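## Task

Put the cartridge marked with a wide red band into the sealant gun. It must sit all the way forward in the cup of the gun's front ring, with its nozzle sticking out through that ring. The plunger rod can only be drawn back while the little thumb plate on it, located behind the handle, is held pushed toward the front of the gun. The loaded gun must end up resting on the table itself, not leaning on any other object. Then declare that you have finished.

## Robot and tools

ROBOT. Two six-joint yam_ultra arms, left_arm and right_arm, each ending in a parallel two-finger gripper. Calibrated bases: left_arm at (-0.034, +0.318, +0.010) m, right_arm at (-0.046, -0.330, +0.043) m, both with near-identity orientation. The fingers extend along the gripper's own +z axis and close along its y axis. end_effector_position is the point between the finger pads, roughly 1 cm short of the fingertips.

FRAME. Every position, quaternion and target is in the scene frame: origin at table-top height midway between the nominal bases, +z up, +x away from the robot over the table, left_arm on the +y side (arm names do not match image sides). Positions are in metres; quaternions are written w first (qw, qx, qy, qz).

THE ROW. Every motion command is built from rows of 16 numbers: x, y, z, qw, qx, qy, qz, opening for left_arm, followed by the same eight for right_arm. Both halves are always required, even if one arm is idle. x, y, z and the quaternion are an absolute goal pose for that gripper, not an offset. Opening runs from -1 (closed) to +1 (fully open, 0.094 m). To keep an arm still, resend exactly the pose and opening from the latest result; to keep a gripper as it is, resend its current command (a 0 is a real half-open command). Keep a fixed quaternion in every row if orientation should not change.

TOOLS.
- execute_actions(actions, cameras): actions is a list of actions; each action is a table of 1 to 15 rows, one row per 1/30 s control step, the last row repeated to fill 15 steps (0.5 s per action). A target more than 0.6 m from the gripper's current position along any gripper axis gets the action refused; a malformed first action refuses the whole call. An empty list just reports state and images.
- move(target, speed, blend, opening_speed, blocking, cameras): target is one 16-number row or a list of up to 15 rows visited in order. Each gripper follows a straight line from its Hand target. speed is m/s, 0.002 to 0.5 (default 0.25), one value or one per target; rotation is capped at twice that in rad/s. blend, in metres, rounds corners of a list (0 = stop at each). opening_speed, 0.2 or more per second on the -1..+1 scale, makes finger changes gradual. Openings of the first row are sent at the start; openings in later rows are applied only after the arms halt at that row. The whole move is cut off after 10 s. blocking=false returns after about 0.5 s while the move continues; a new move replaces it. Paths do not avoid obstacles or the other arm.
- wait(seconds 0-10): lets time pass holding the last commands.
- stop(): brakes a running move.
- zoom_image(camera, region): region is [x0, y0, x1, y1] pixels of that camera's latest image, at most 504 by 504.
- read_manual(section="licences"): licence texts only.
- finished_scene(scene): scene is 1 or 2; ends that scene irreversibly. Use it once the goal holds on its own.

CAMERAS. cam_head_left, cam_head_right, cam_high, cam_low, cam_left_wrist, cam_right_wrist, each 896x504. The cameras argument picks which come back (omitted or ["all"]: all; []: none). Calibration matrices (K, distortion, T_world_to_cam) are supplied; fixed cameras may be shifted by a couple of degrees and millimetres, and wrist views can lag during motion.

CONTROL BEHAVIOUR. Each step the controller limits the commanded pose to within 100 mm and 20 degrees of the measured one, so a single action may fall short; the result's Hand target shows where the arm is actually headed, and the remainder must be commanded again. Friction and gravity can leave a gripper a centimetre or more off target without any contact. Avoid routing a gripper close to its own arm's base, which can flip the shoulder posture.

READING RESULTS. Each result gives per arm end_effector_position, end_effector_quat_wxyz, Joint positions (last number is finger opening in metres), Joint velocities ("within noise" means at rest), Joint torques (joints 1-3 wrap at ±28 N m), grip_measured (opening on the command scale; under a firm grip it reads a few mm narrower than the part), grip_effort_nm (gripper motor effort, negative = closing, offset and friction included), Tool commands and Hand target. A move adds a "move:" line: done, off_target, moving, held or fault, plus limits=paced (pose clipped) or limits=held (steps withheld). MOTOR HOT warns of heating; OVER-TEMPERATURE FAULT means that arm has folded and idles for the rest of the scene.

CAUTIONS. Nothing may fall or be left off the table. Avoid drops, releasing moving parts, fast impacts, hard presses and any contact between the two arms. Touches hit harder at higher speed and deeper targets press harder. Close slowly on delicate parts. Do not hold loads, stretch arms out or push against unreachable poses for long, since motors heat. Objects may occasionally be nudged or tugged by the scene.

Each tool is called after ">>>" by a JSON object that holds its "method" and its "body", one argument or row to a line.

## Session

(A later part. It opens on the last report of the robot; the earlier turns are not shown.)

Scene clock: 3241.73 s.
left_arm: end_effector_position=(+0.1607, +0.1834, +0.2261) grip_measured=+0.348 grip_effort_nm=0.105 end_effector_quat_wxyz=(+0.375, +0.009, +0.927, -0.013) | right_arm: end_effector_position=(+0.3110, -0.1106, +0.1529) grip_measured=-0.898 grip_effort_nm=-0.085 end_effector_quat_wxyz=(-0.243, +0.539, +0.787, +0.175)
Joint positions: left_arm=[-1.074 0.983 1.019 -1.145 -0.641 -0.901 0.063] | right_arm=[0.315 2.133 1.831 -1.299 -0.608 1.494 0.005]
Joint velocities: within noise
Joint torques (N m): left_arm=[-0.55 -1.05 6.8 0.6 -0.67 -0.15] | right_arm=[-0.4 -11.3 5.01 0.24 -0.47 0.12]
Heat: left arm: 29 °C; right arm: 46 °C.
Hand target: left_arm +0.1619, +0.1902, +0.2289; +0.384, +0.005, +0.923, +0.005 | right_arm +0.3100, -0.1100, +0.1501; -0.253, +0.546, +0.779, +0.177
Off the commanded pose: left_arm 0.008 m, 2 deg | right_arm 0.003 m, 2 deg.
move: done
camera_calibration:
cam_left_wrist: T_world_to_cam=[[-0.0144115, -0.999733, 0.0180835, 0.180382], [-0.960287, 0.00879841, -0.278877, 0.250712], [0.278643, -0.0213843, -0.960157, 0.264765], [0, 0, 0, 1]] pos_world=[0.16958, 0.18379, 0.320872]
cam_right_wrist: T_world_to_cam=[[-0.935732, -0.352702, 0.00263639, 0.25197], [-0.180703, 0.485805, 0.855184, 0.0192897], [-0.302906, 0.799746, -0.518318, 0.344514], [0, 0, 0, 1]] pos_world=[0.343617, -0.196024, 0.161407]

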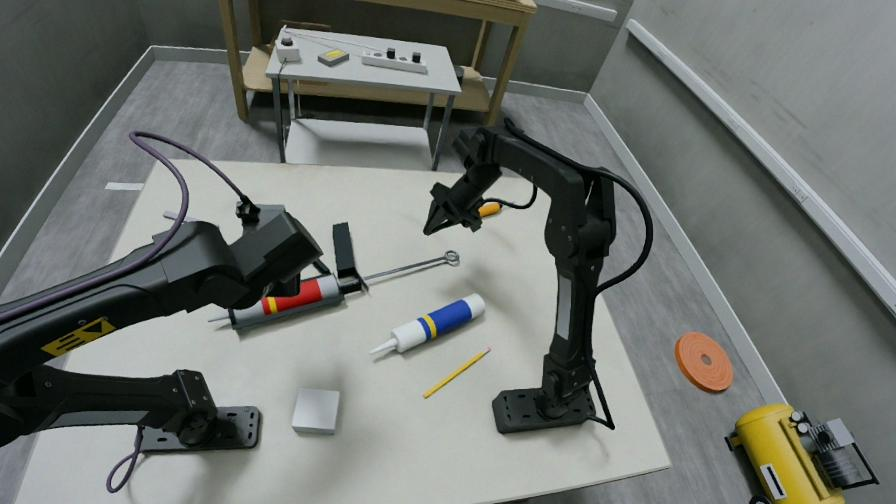

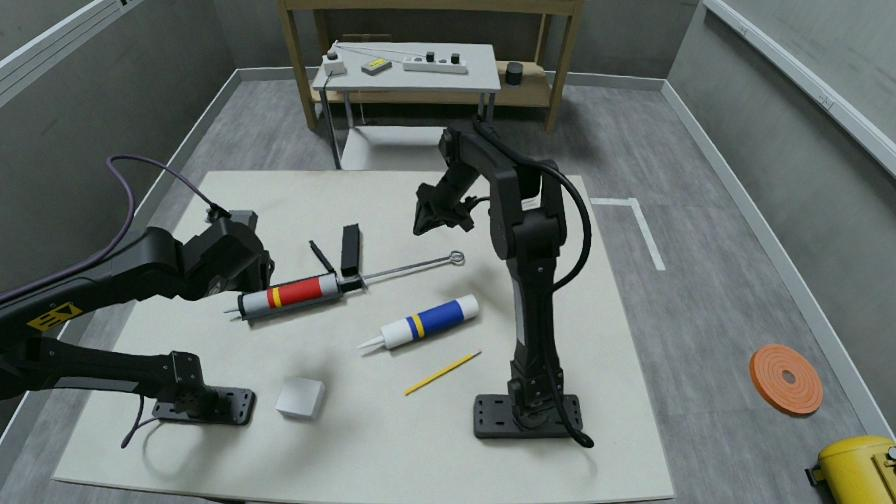

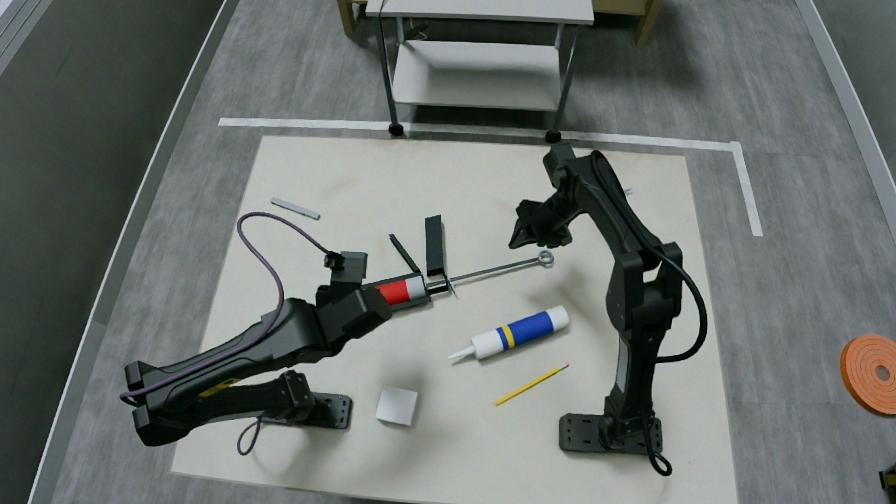

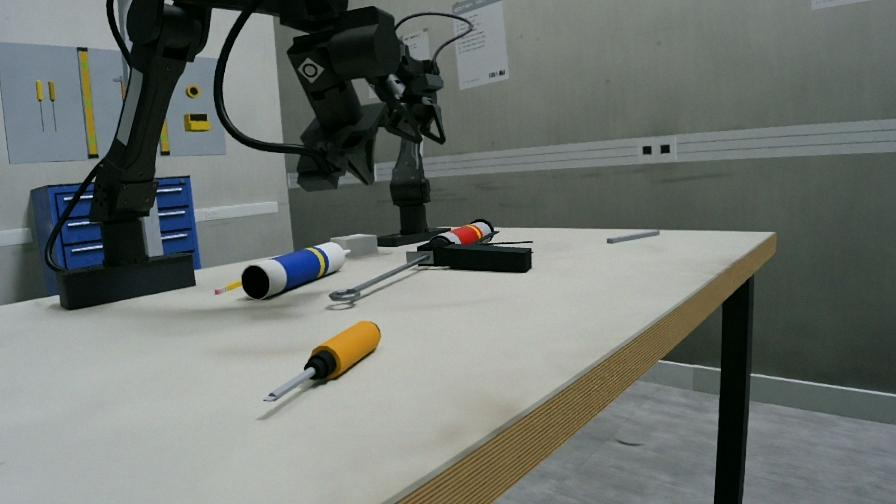

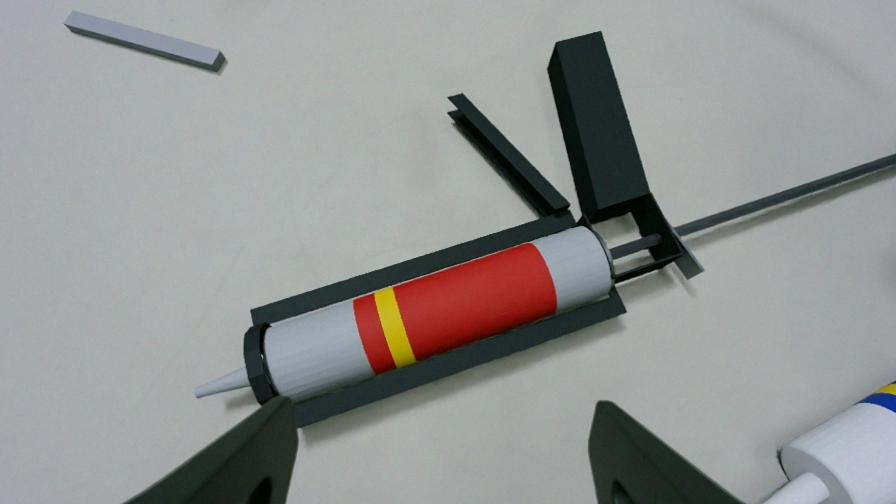

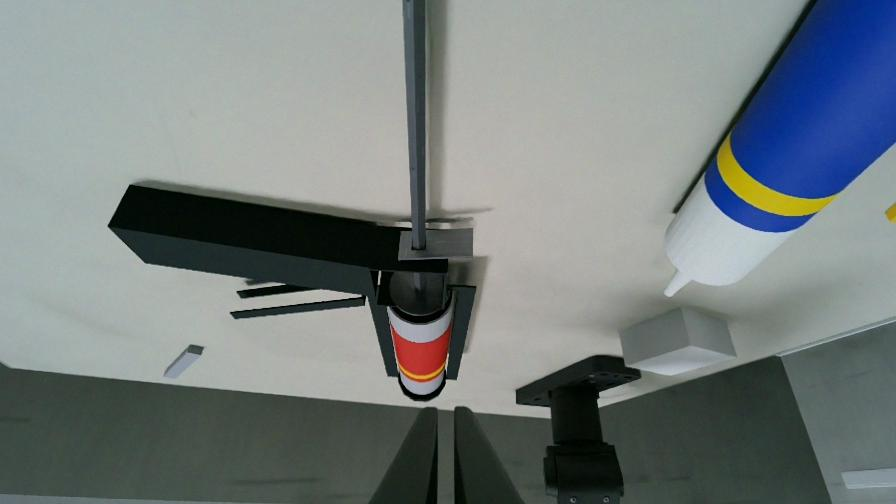

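>>> {"method": "zoom_image", "body": {
  "camera": "cam_left_wrist",
  "region": [230, 310, 300, 410]
}}

>>> {"method": "zoom_image", "body": {
  "camera": "cam_left_wrist",
  "region": [570, 210, 650, 300]
}}

Scaled by 5.040 from the camera's 896x504 image, which has a finer 1280x720 frame.

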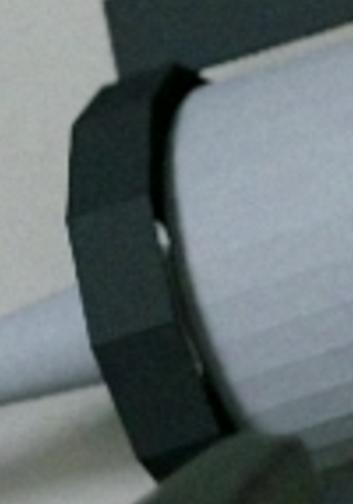

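Scaled by 5.600 from the camera's 896x504 image, which has a finer 1280x720 frame.

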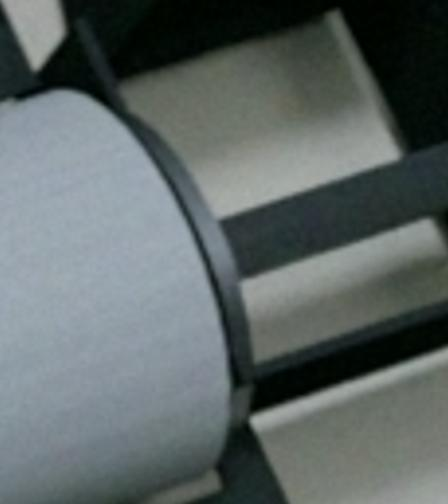

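>>> {"method": "move", "body": {
  "target": [
    [0.2175,0.2120,0.1500,0,0.5807,0.8141,0,0.35,0.31,-0.11,0.15,-0.253,0.546,0.779,0.177,-0.9],
    [0.2175,0.2120,0.0800,0,0.5807,0.8141,0,0.3,0.31,-0.11,0.15,-0.253,0.546,0.779,0.177,-0.9]
  ],
  "speed": [0.2,0.1],
  "cameras": ["cam_left_wrist","cam_high"]
}}

>>> {"method": "zoom_image", "body": {
  "camera": "cam_left_wrist",
  "region": [300, 250, 600, 500]
}}

Scene clock: 3322.87 s.
left_arm: end_effector_position=(+0.2126, +0.2178, +0.0854) grip_measured=+0.302 grip_effort_nm=-0.076 end_effector_quat_wxyz=(-0.007, +0.570, +0.822, +0.002) | right_arm: end_effector_position=(+0.3110, -0.1106, +0.1529) grip_measured=-0.898 grip_effort_nm=-0.090 end_effector_quat_wxyz=(-0.243, +0.539, +0.787, +0.175)
Joint positions: left_arm=[-0.392 1.587 1.112 -1.109 -0.006 0.819 0.061] | right_arm=[0.315 2.133 1.831 -1.299 -0.608 1.494 0.005]
Joint velocities: within noise
Joint torques (N m): left_arm=[0.54 -4.67 5.24 0.38 0.13 0.17] | right_arm=[-0.4 -11.32 5.01 0.24 -0.48 0.12]
Heat: left arm: 28 °C; right arm: 46 °C.
Hand target: left_arm +0.2171, +0.2157, +0.0814; +0.001, +0.573, +0.820, -0.003 | right_arm +0.3100, -0.1100, +0.1501; -0.253, +0.546, +0.779, +0.177
Off the commanded pose: left_arm 0.009 m, 2 deg | right_arm 0.003 m, 2 deg.
move: done
camera_calibration:
cam_left_wrist: T_world_to_cam=[[-0.933033, -0.359782, -0.00232717, 0.27568], [-0.316764, 0.818372, 0.479509, -0.116878], [-0.170614, 0.448135, -0.877534, 0.102123], [0, 0, 0, 1]] pos_world=[0.23762, 0.149069, 0.146302]
Images, in order (width x height): cam_high 896x504, cam_left_wrist 896x504.

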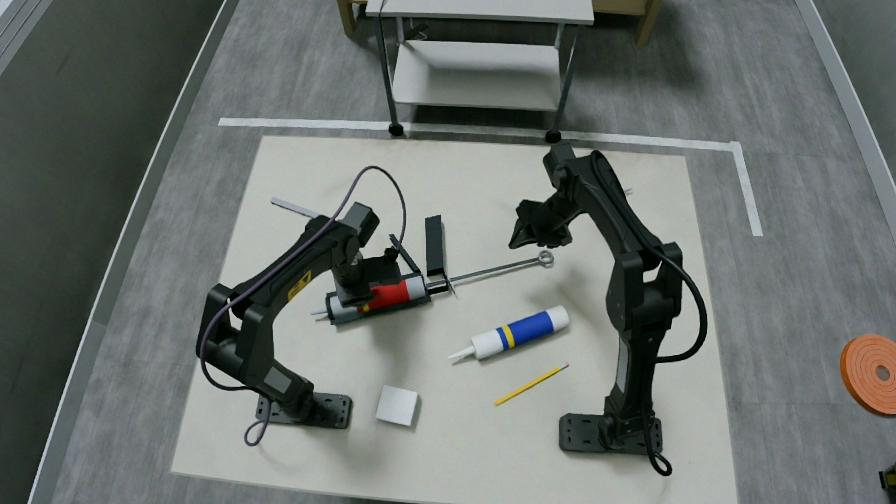

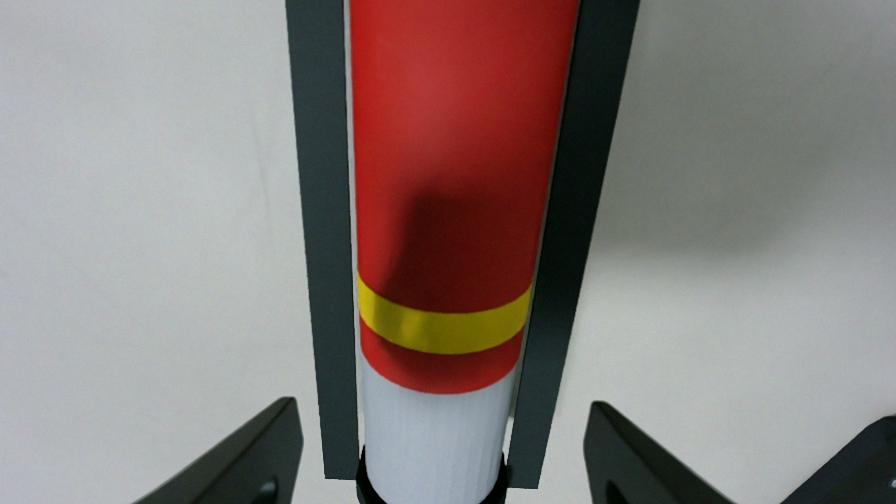

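Scaled by 1.680 from the camera's 896x504 image, which has a finer 1280x720 frame.

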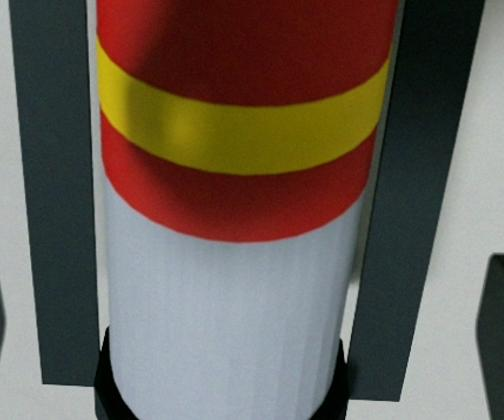

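>>> {"method": "move", "body": {
  "target": [
    [0.2195,0.2120,0.0500,0,0.5983,0.8013,0,0.3,0.31,-0.11,0.15,-0.253,0.546,0.779,0.177,-0.9],
    [0.2195,0.2120,0.0380,0,0.5983,0.8013,0,0.3,0.31,-0.11,0.15,-0.253,0.546,0.779,0.177,-0.9],
    [0.2195,0.2120,0.0380,0,0.5983,0.8013,0,-0.2,0.31,-0.11,0.15,-0.253,0.546,0.779,0.177,-0.9]
  ],
  "speed": 0.05,
  "opening_speed": 0.4,
  "cameras": ["cam_low","cam_left_wrist","cam_head_left"]
}}

>>> {"method": "move", "body": {
  "target": [0.2195,0.2120,0.0520,0,0.5983,0.8013,0,-0.2,0.31,-0.11,0.15,-0.253,0.546,0.779,0.177,-0.9],
  "speed": 0.05,
  "cameras": ["cam_low","cam_left_wrist","cam_head_left","cam_right_wrist"]
}}

>>> {"method": "zoom_image", "body": {
  "camera": "cam_low",
  "region": [410, 180, 550, 280]
}}

>>> {"method": "zoom_image", "body": {
  "camera": "cam_right_wrist",
  "region": [340, 220, 520, 420]
}}

>>> {"method": "zoom_image", "body": {
  "camera": "cam_head_left",
  "region": [200, 275, 270, 340]
}}

Scene clock: 3359.37 s.
left_arm: end_effector_position=(+0.2149, +0.2137, +0.0423) grip_measured=-0.029 grip_effort_nm=-1.023 end_effector_quat_wxyz=(-0.007, +0.597, +0.803, +0.001) | right_arm: end_effector_position=(+0.3110, -0.1106, +0.1529) grip_measured=-0.898 grip_effort_nm=-0.085 end_effector_quat_wxyz=(-0.243, +0.539, +0.787, +0.175)
Joint positions: left_arm=[-0.402 1.655 1.003 -0.932 -0.006 0.874 0.046] | right_arm=[0.315 2.133 1.831 -1.299 -0.608 1.494 0.005]
Joint velocities: within noise
Joint torques (N m): left_arm=[-0.53 -4.93 4.97 0.4 0.05 0.19] | right_arm=[-0.4 -11.3 5.03 0.24 -0.47 0.12]
Heat: left arm: 28 °C; right arm: 46 °C.
Hand target: left_arm +0.2173, +0.2098, +0.0376; -0.001, +0.604, +0.797, +0.000 | right_arm +0.3100, -0.1100, +0.1501; -0.253, +0.546, +0.779, +0.177
Off the commanded pose: left_arm 0.007 m, 1 deg | right_arm 0.003 m, 2 deg.
move: done
camera_calibration:
cam_left_wrist: T_world_to_cam=[[-0.954718, -0.297506, -0.00162415, 0.267575], [-0.261859, 0.837706, 0.479248, -0.108078], [-0.141219, 0.457972, -0.877678, 0.0581733], [0, 0, 0, 1]] pos_world=[0.235373, 0.143501, 0.103288]
Images, in order (width x height): cam_head_left 896x504, cam_low 896x504, cam_left_wrist 896x504.

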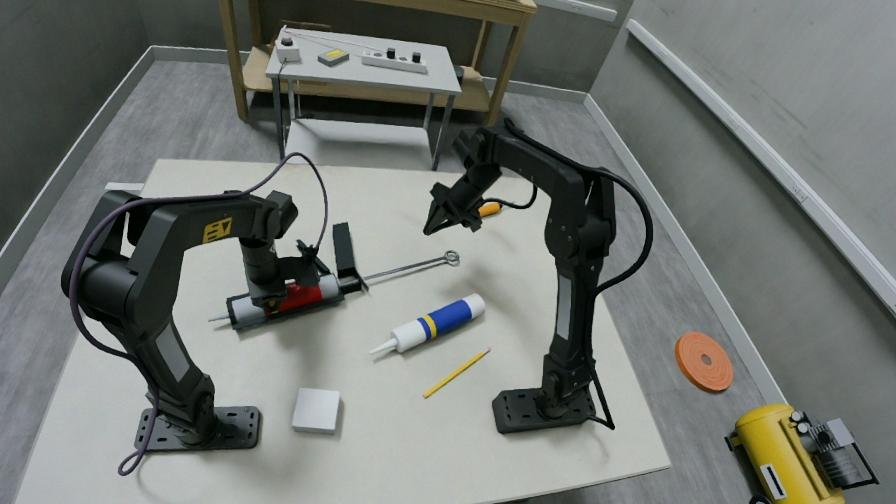

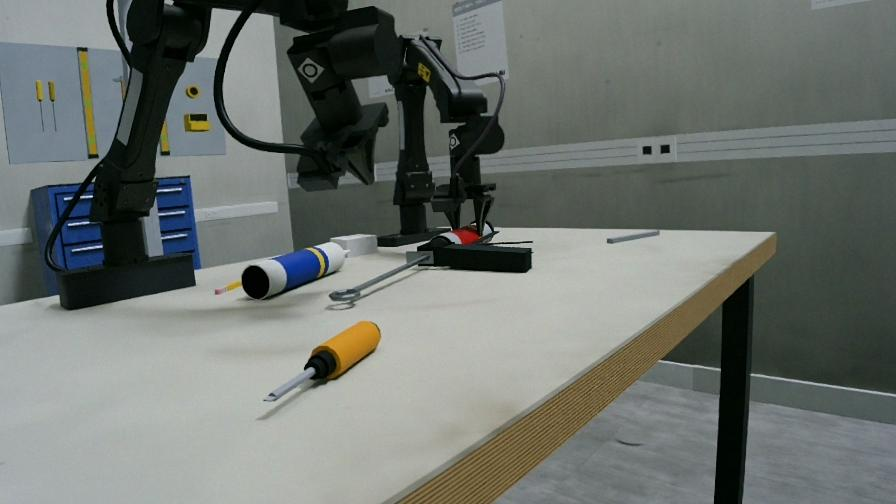

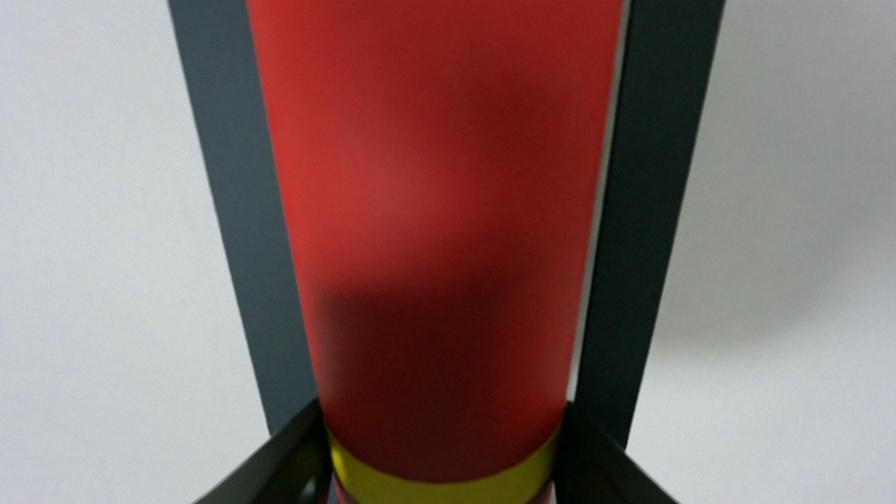

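Scene clock: 3360.37 s.
left_arm: end_effector_position=(+0.2149, +0.2137, +0.0423) grip_measured=-0.029 grip_effort_nm=-1.023 end_effector_quat_wxyz=(-0.007, +0.597, +0.803, +0.001) | right_arm: end_effector_position=(+0.3110, -0.1106, +0.1529) grip_measured=-0.898 grip_effort_nm=-0.085 end_effector_quat_wxyz=(-0.243, +0.539, +0.787, +0.175)
Joint positions: left_arm=[-0.402 1.655 1.003 -0.932 -0.006 0.874 0.046] | right_arm=[0.315 2.133 1.831 -1.299 -0.608 1.494 0.005]
Joint velocities: within noise
Joint torques (N m): left_arm=[0.34 -6.32 7.88 -0.1 0.09 0.09] | right_arm=[-0.42 -11.32 5.03 0.24 -0.47 0.12]
Heat: left arm: 28 °C; right arm: 46 °C.
Hand target: left_arm +0.2196, +0.2119, +0.0518; +0.000, +0.598, +0.801, +0.000 | right_arm +0.3100, -0.1100, +0.1501; -0.253, +0.546, +0.779, +0.177
Off the commanded pose: left_arm 0.011 m, 1 deg | right_arm 0.003 m, 2 deg.
move: off_target (left_arm)
camera_calibration:
cam_left_wrist: T_world_to_cam=[[-0.954718, -0.297506, -0.00162415, 0.267575], [-0.261859, 0.837706, 0.479248, -0.108078], [-0.141219, 0.457972, -0.877678, 0.0581733], [0, 0, 0, 1]] pos_world=[0.235373, 0.143501, 0.103288]
cam_right_wrist: T_world_to_cam=[[-0.935732, -0.352702, 0.00263639, 0.25197], [-0.180703, 0.485805, 0.855184, 0.0192897], [-0.302906, 0.799746, -0.518318, 0.344514], [0, 0, 0, 1]] pos_world=[0.343617, -0.196024, 0.161407]
Images, in order (width x height): cam_head_left 896x504, cam_low 896x504, cam_left_wrist 896x504, cam_right_wrist 896x504.

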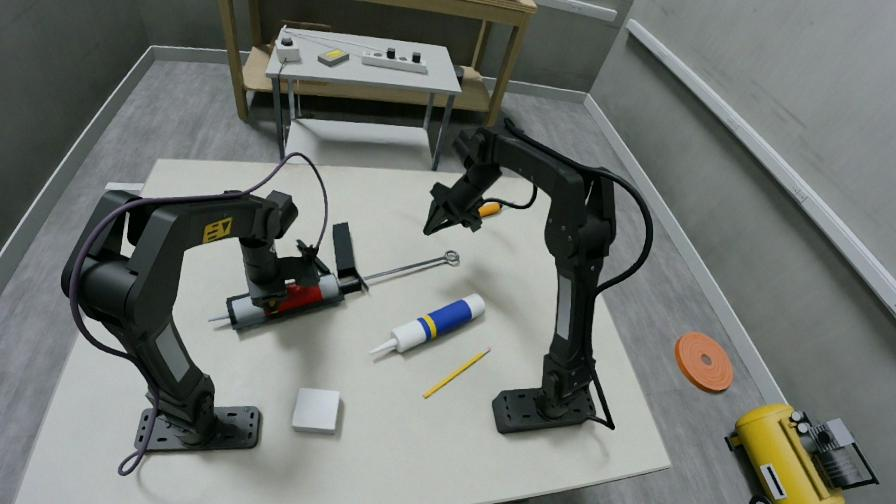

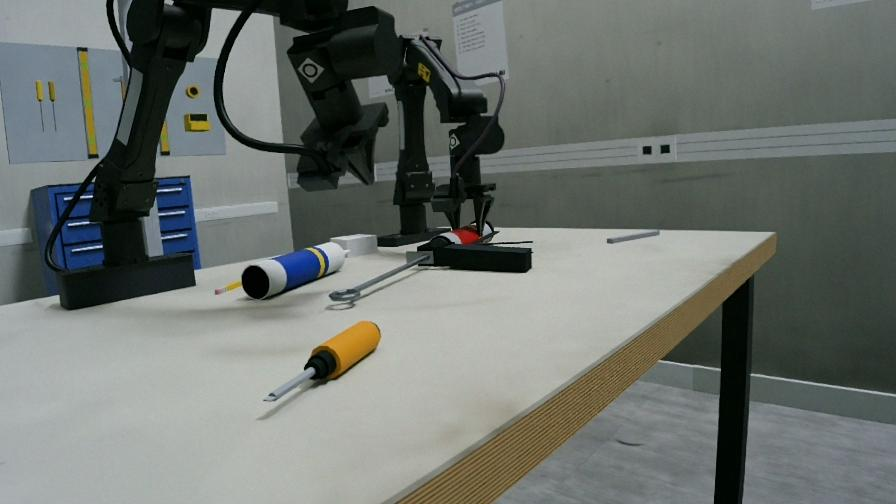

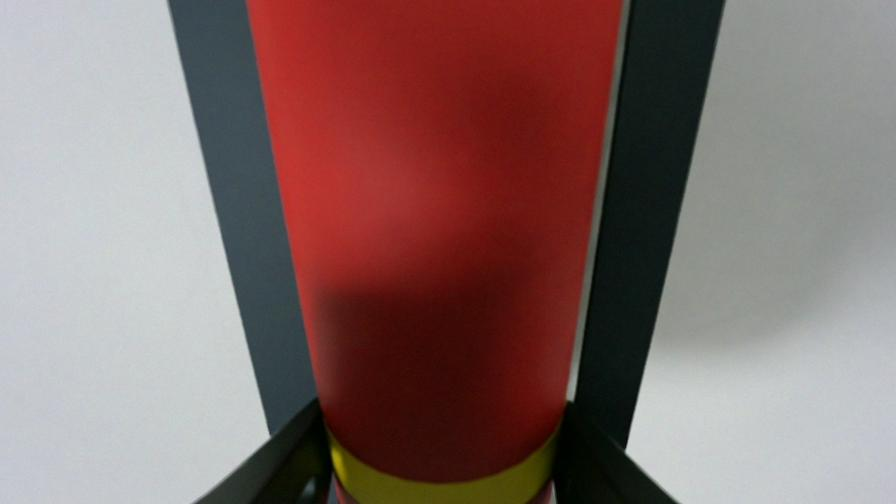

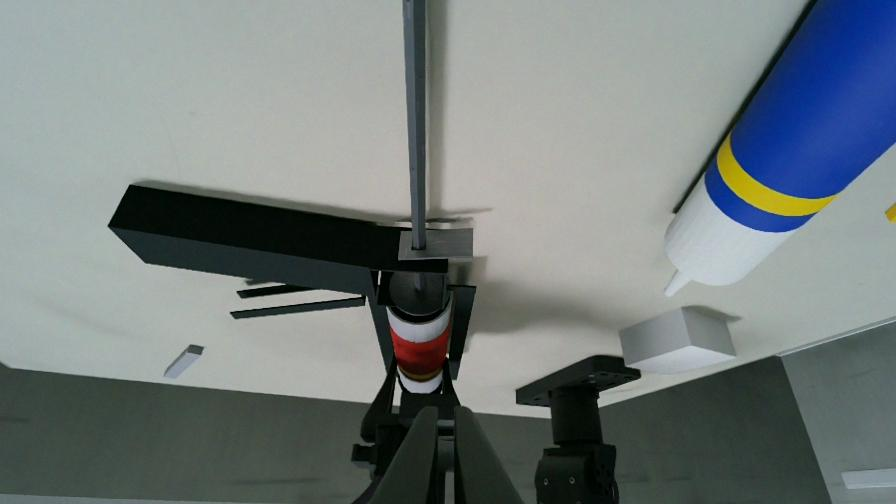

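Scaled by 3.600 from the camera's 896x504 image, which has a finer 1280x720 frame.

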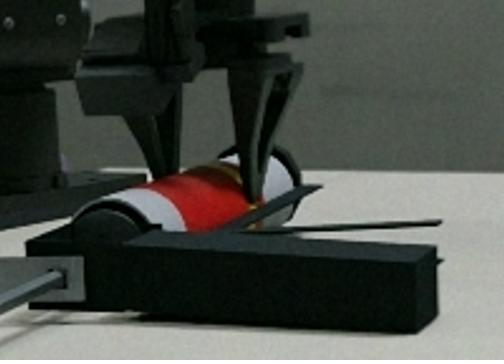

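Scaled by 2.520 from the camera's 896x504 image, which has a finer 1280x720 frame.

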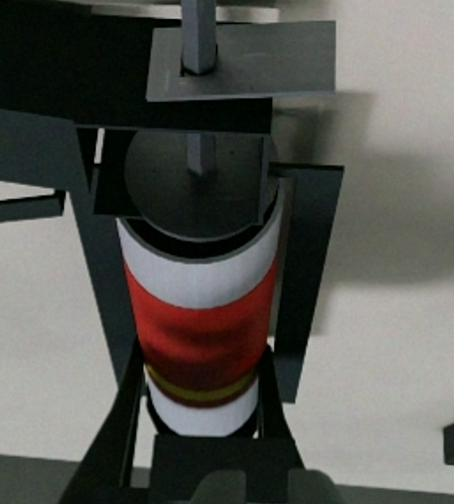

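Scaled by 7.200 from the camera's 896x504 image, which has a finer 1280x720 frame.

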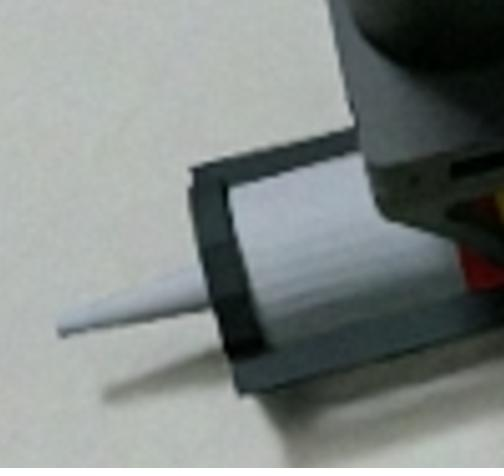

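>>> {"method": "move", "body": {
  "target": [0.2195,0.2120,0.0590,0,0.5983,0.8013,0,-0.2,0.31,-0.11,0.15,-0.253,0.546,0.779,0.177,-0.9],
  "speed": 0.05,
  "cameras": ["cam_low","cam_left_wrist","cam_head_left","cam_right_wrist"]
}}

>>> {"method": "zoom_image", "body": {
  "camera": "cam_low",
  "region": [410, 180, 550, 280]
}}

>>> {"method": "zoom_image", "body": {
  "camera": "cam_right_wrist",
  "region": [340, 220, 520, 420]
}}

>>> {"method": "zoom_image", "body": {
  "camera": "cam_head_left",
  "region": [200, 275, 270, 340]
}}

Scene clock: 3384.07 s.
left_arm: end_effector_position=(+0.2152, +0.2133, +0.0452) grip_measured=-0.030 grip_effort_nm=-1.023 end_effector_quat_wxyz=(-0.008, +0.595, +0.803, +0.000) | right_arm: end_effector_position=(+0.3110, -0.1106, +0.1529) grip_measured=-0.898 grip_effort_nm=-0.085 end_effector_quat_wxyz=(-0.243, +0.539, +0.787, +0.175)
Joint positions: left_arm=[-0.402 1.655 1.016 -0.947 -0.004 0.871 0.046] | right_arm=[0.315 2.133 1.831 -1.299 -0.608 1.494 0.005]
Joint velocities: within noise
Joint torques (N m): left_arm=[0.25 -7.21 8.36 -0.23 0.03 0.13] | right_arm=[-0.39 -11.32 5.01 0.24 -0.48 0.12]
Heat: left arm: 30 °C; right arm: 46 °C.
Hand target: left_arm +0.2197, +0.2116, +0.0587; +0.001, +0.597, +0.802, +0.000 | right_arm +0.3100, -0.1100, +0.1501; -0.253, +0.546, +0.779, +0.177
Off the commanded pose: left_arm 0.015 m, 1 deg | right_arm 0.003 m, 2 deg.
move: off_target (left_arm)
camera_calibration:
cam_left_wrist: T_world_to_cam=[[-0.953795, -0.300454, 0.00166401, 0.268031], [-0.262818, 0.836977, 0.479996, -0.108675], [-0.14561, 0.45738, -0.877269, 0.0619732], [0, 0, 0, 1]] pos_world=[0.236109, 0.143145, 0.106085]
cam_right_wrist: T_world_to_cam=[[-0.935732, -0.352702, 0.00263639, 0.25197], [-0.180703, 0.485805, 0.855184, 0.0192897], [-0.302906, 0.799746, -0.518318, 0.344514], [0, 0, 0, 1]] pos_world=[0.343617, -0.196024, 0.161407]
Images, in order (width x height): cam_head_left 896x504, cam_low 896x504, cam_left_wrist 896x504, cam_right_wrist 896x504.

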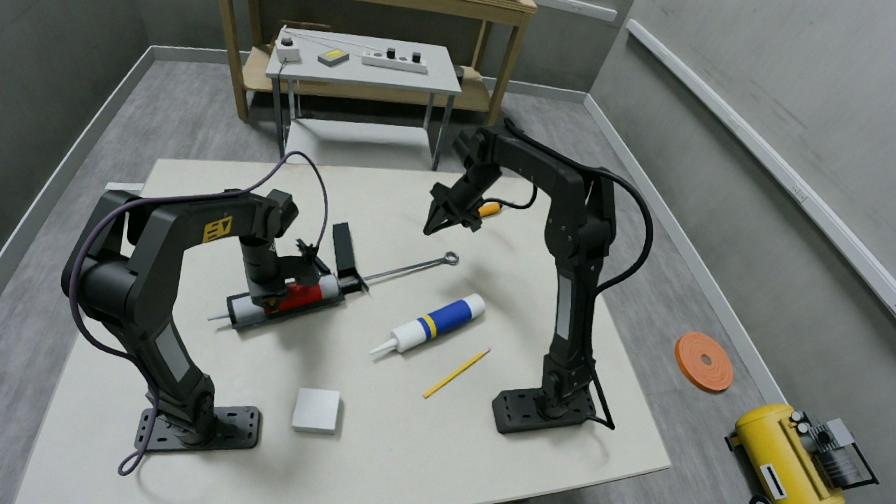

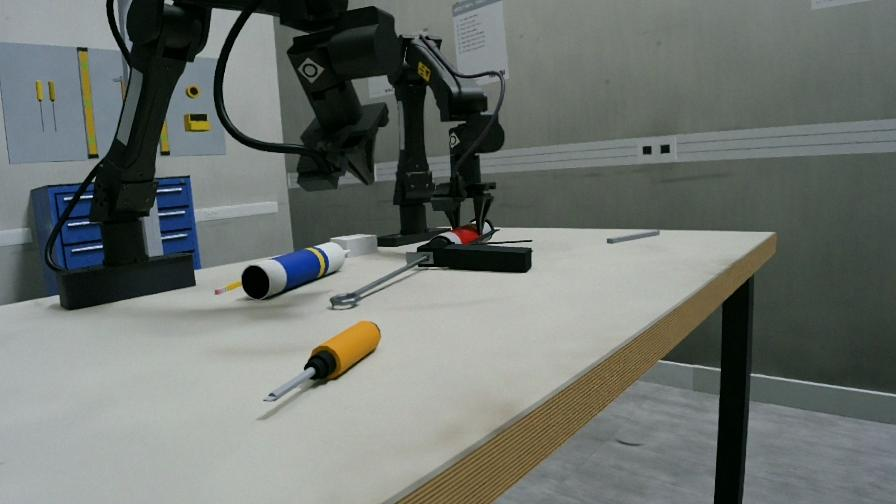

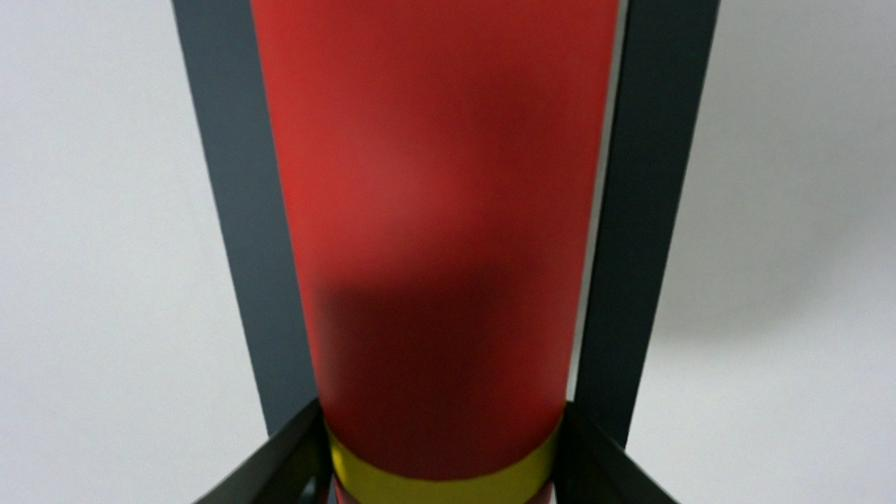

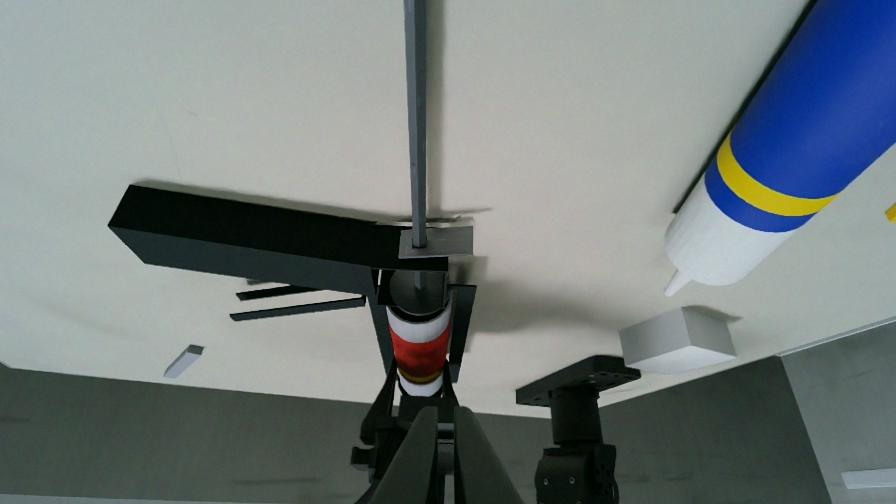

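Scaled by 3.600 from the camera's 896x504 image, which has a finer 1280x720 frame.

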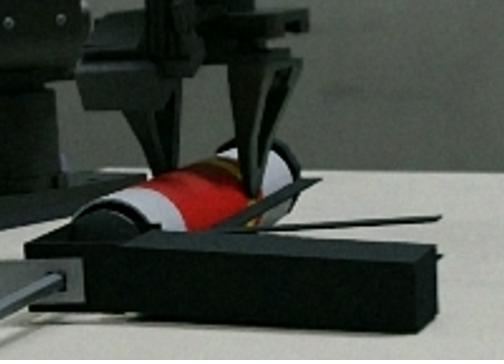

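Scaled by 2.520 from the camera's 896x504 image, which has a finer 1280x720 frame.

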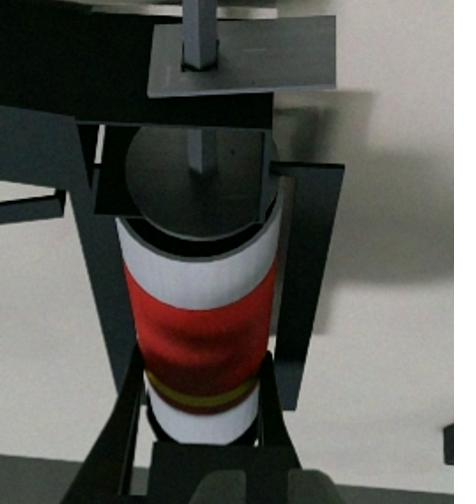

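Scaled by 7.200 from the camera's 896x504 image, which has a finer 1280x720 frame.

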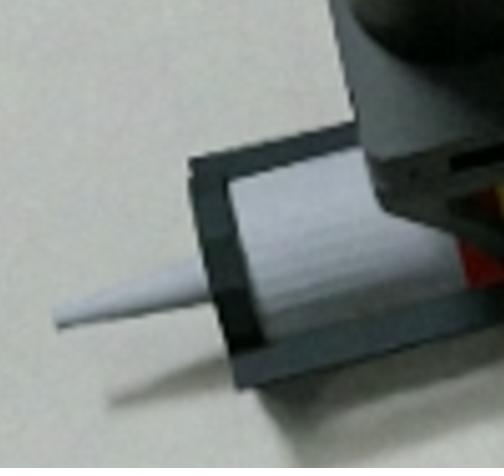

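>>> {"method": "move", "body": {
  "target": [0.2160,0.2260,0.0590,0,0.5983,0.8013,0,-0.2,0.31,-0.11,0.15,-0.253,0.546,0.779,0.177,-0.9],
  "speed": 0.04,
  "cameras": ["cam_low","cam_left_wrist","cam_head_left","cam_right_wrist"]
}}

>>> {"method": "zoom_image", "body": {
  "camera": "cam_right_wrist",
  "region": [340, 220, 520, 420]
}}

>>> {"method": "zoom_image", "body": {
  "camera": "cam_head_left",
  "region": [200, 275, 270, 340]
}}

Scene clock: 3417.17 s.
left_arm: end_effector_position=(+0.2175, +0.2232, +0.0452) grip_measured=-0.030 grip_effort_nm=-1.023 end_effector_quat_wxyz=(-0.011, +0.601, +0.799, -0.002) | right_arm: end_effector_position=(+0.3110, -0.1106, +0.1529) grip_measured=-0.898 grip_effort_nm=-0.090 end_effector_quat_wxyz=(-0.243, +0.539, +0.787, +0.175)
Joint positions: left_arm=[-0.364 1.655 1.016 -0.954 -0.003 0.923 0.046] | right_arm=[0.315 2.133 1.831 -1.299 -0.608 1.494 0.005]
Joint velocities: within noise
Joint torques (N m): left_arm=[0.72 -9.39 5.93 -0.13 0.04 0.14] | right_arm=[-0.4 -11.32 5.03 0.24 -0.47 0.12]
Heat: left arm: 31 °C; right arm: 46 °C.
Hand target: left_arm +0.2161, +0.2259, +0.0581; +0.000, +0.601, +0.799, +0.000 | right_arm +0.3100, -0.1100, +0.1501; -0.253, +0.546, +0.779, +0.177
Off the commanded pose: left_arm 0.014 m, 1 deg | right_arm 0.003 m, 2 deg.
move: off_target (left_arm)
camera_calibration:
cam_left_wrist: T_world_to_cam=[[-0.957808, -0.287295, 0.00814592, 0.270862], [-0.248002, 0.840469, 0.481775, -0.120474], [-0.145258, 0.459427, -0.876257, 0.057215], [0, 0, 0, 1]] pos_world=[0.237867, 0.152786, 0.10597]
cam_right_wrist: T_world_to_cam=[[-0.935732, -0.352702, 0.00263639, 0.25197], [-0.180703, 0.485805, 0.855184, 0.0192897], [-0.302906, 0.799746, -0.518318, 0.344514], [0, 0, 0, 1]] pos_world=[0.343617, -0.196024, 0.161407]
Images, in order (width x height): cam_head_left 896x504, cam_low 896x504, cam_left_wrist 896x504, cam_right_wrist 896x504.

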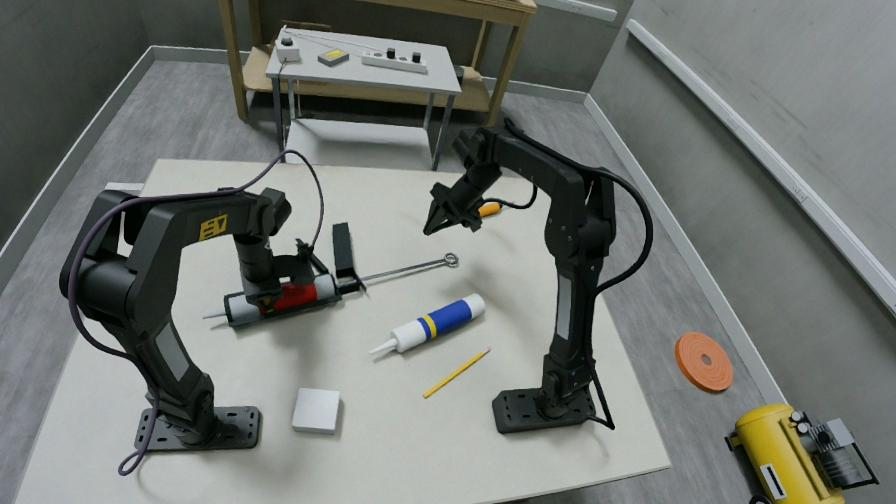

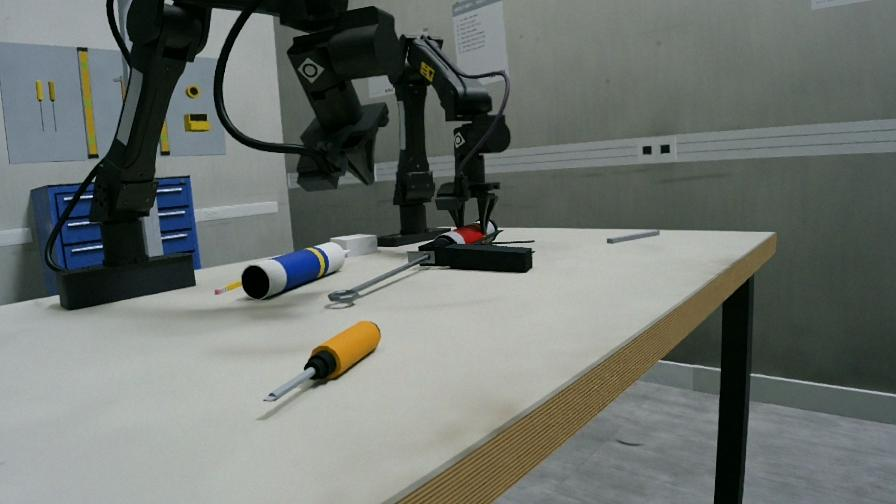

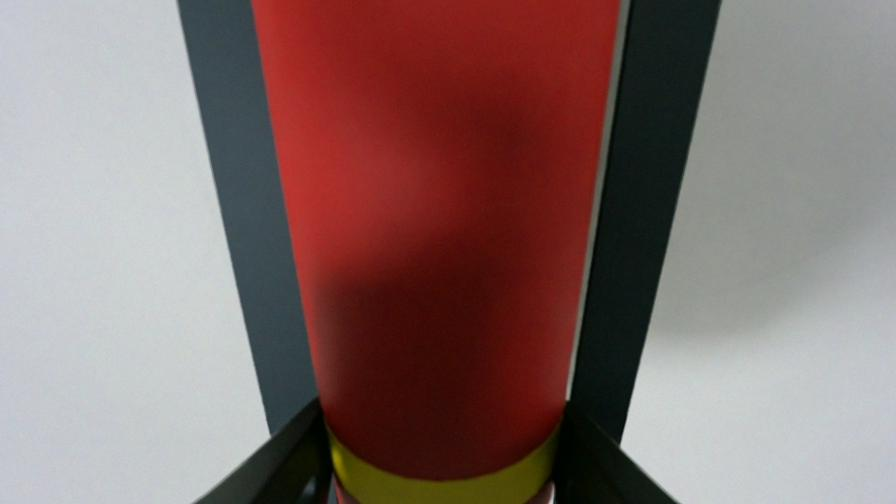

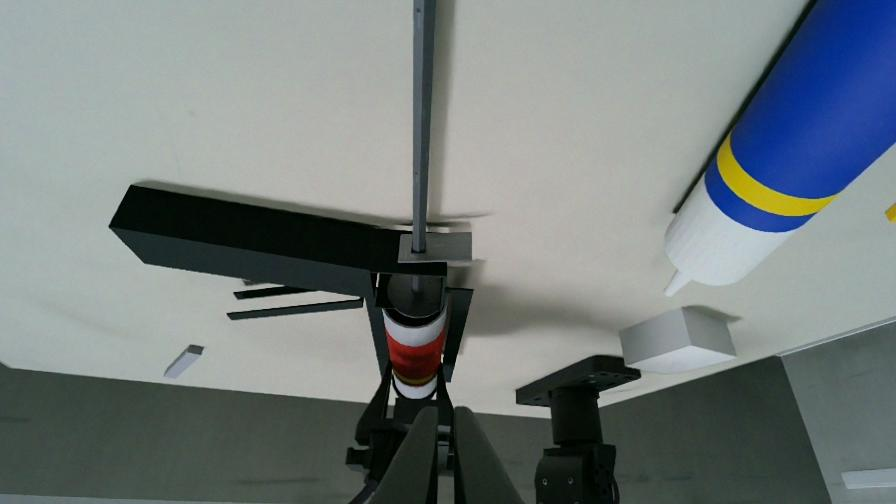

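Scaled by 2.520 from the camera's 896x504 image, which has a finer 1280x720 frame.

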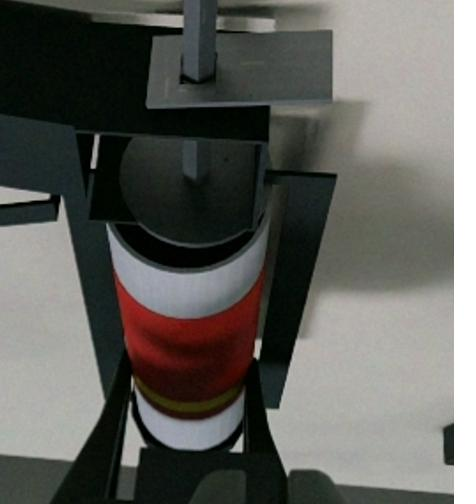

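Scaled by 7.200 from the camera's 896x504 image, which has a finer 1280x720 frame.

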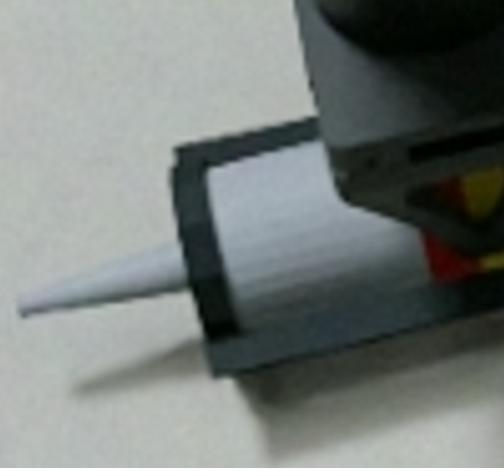

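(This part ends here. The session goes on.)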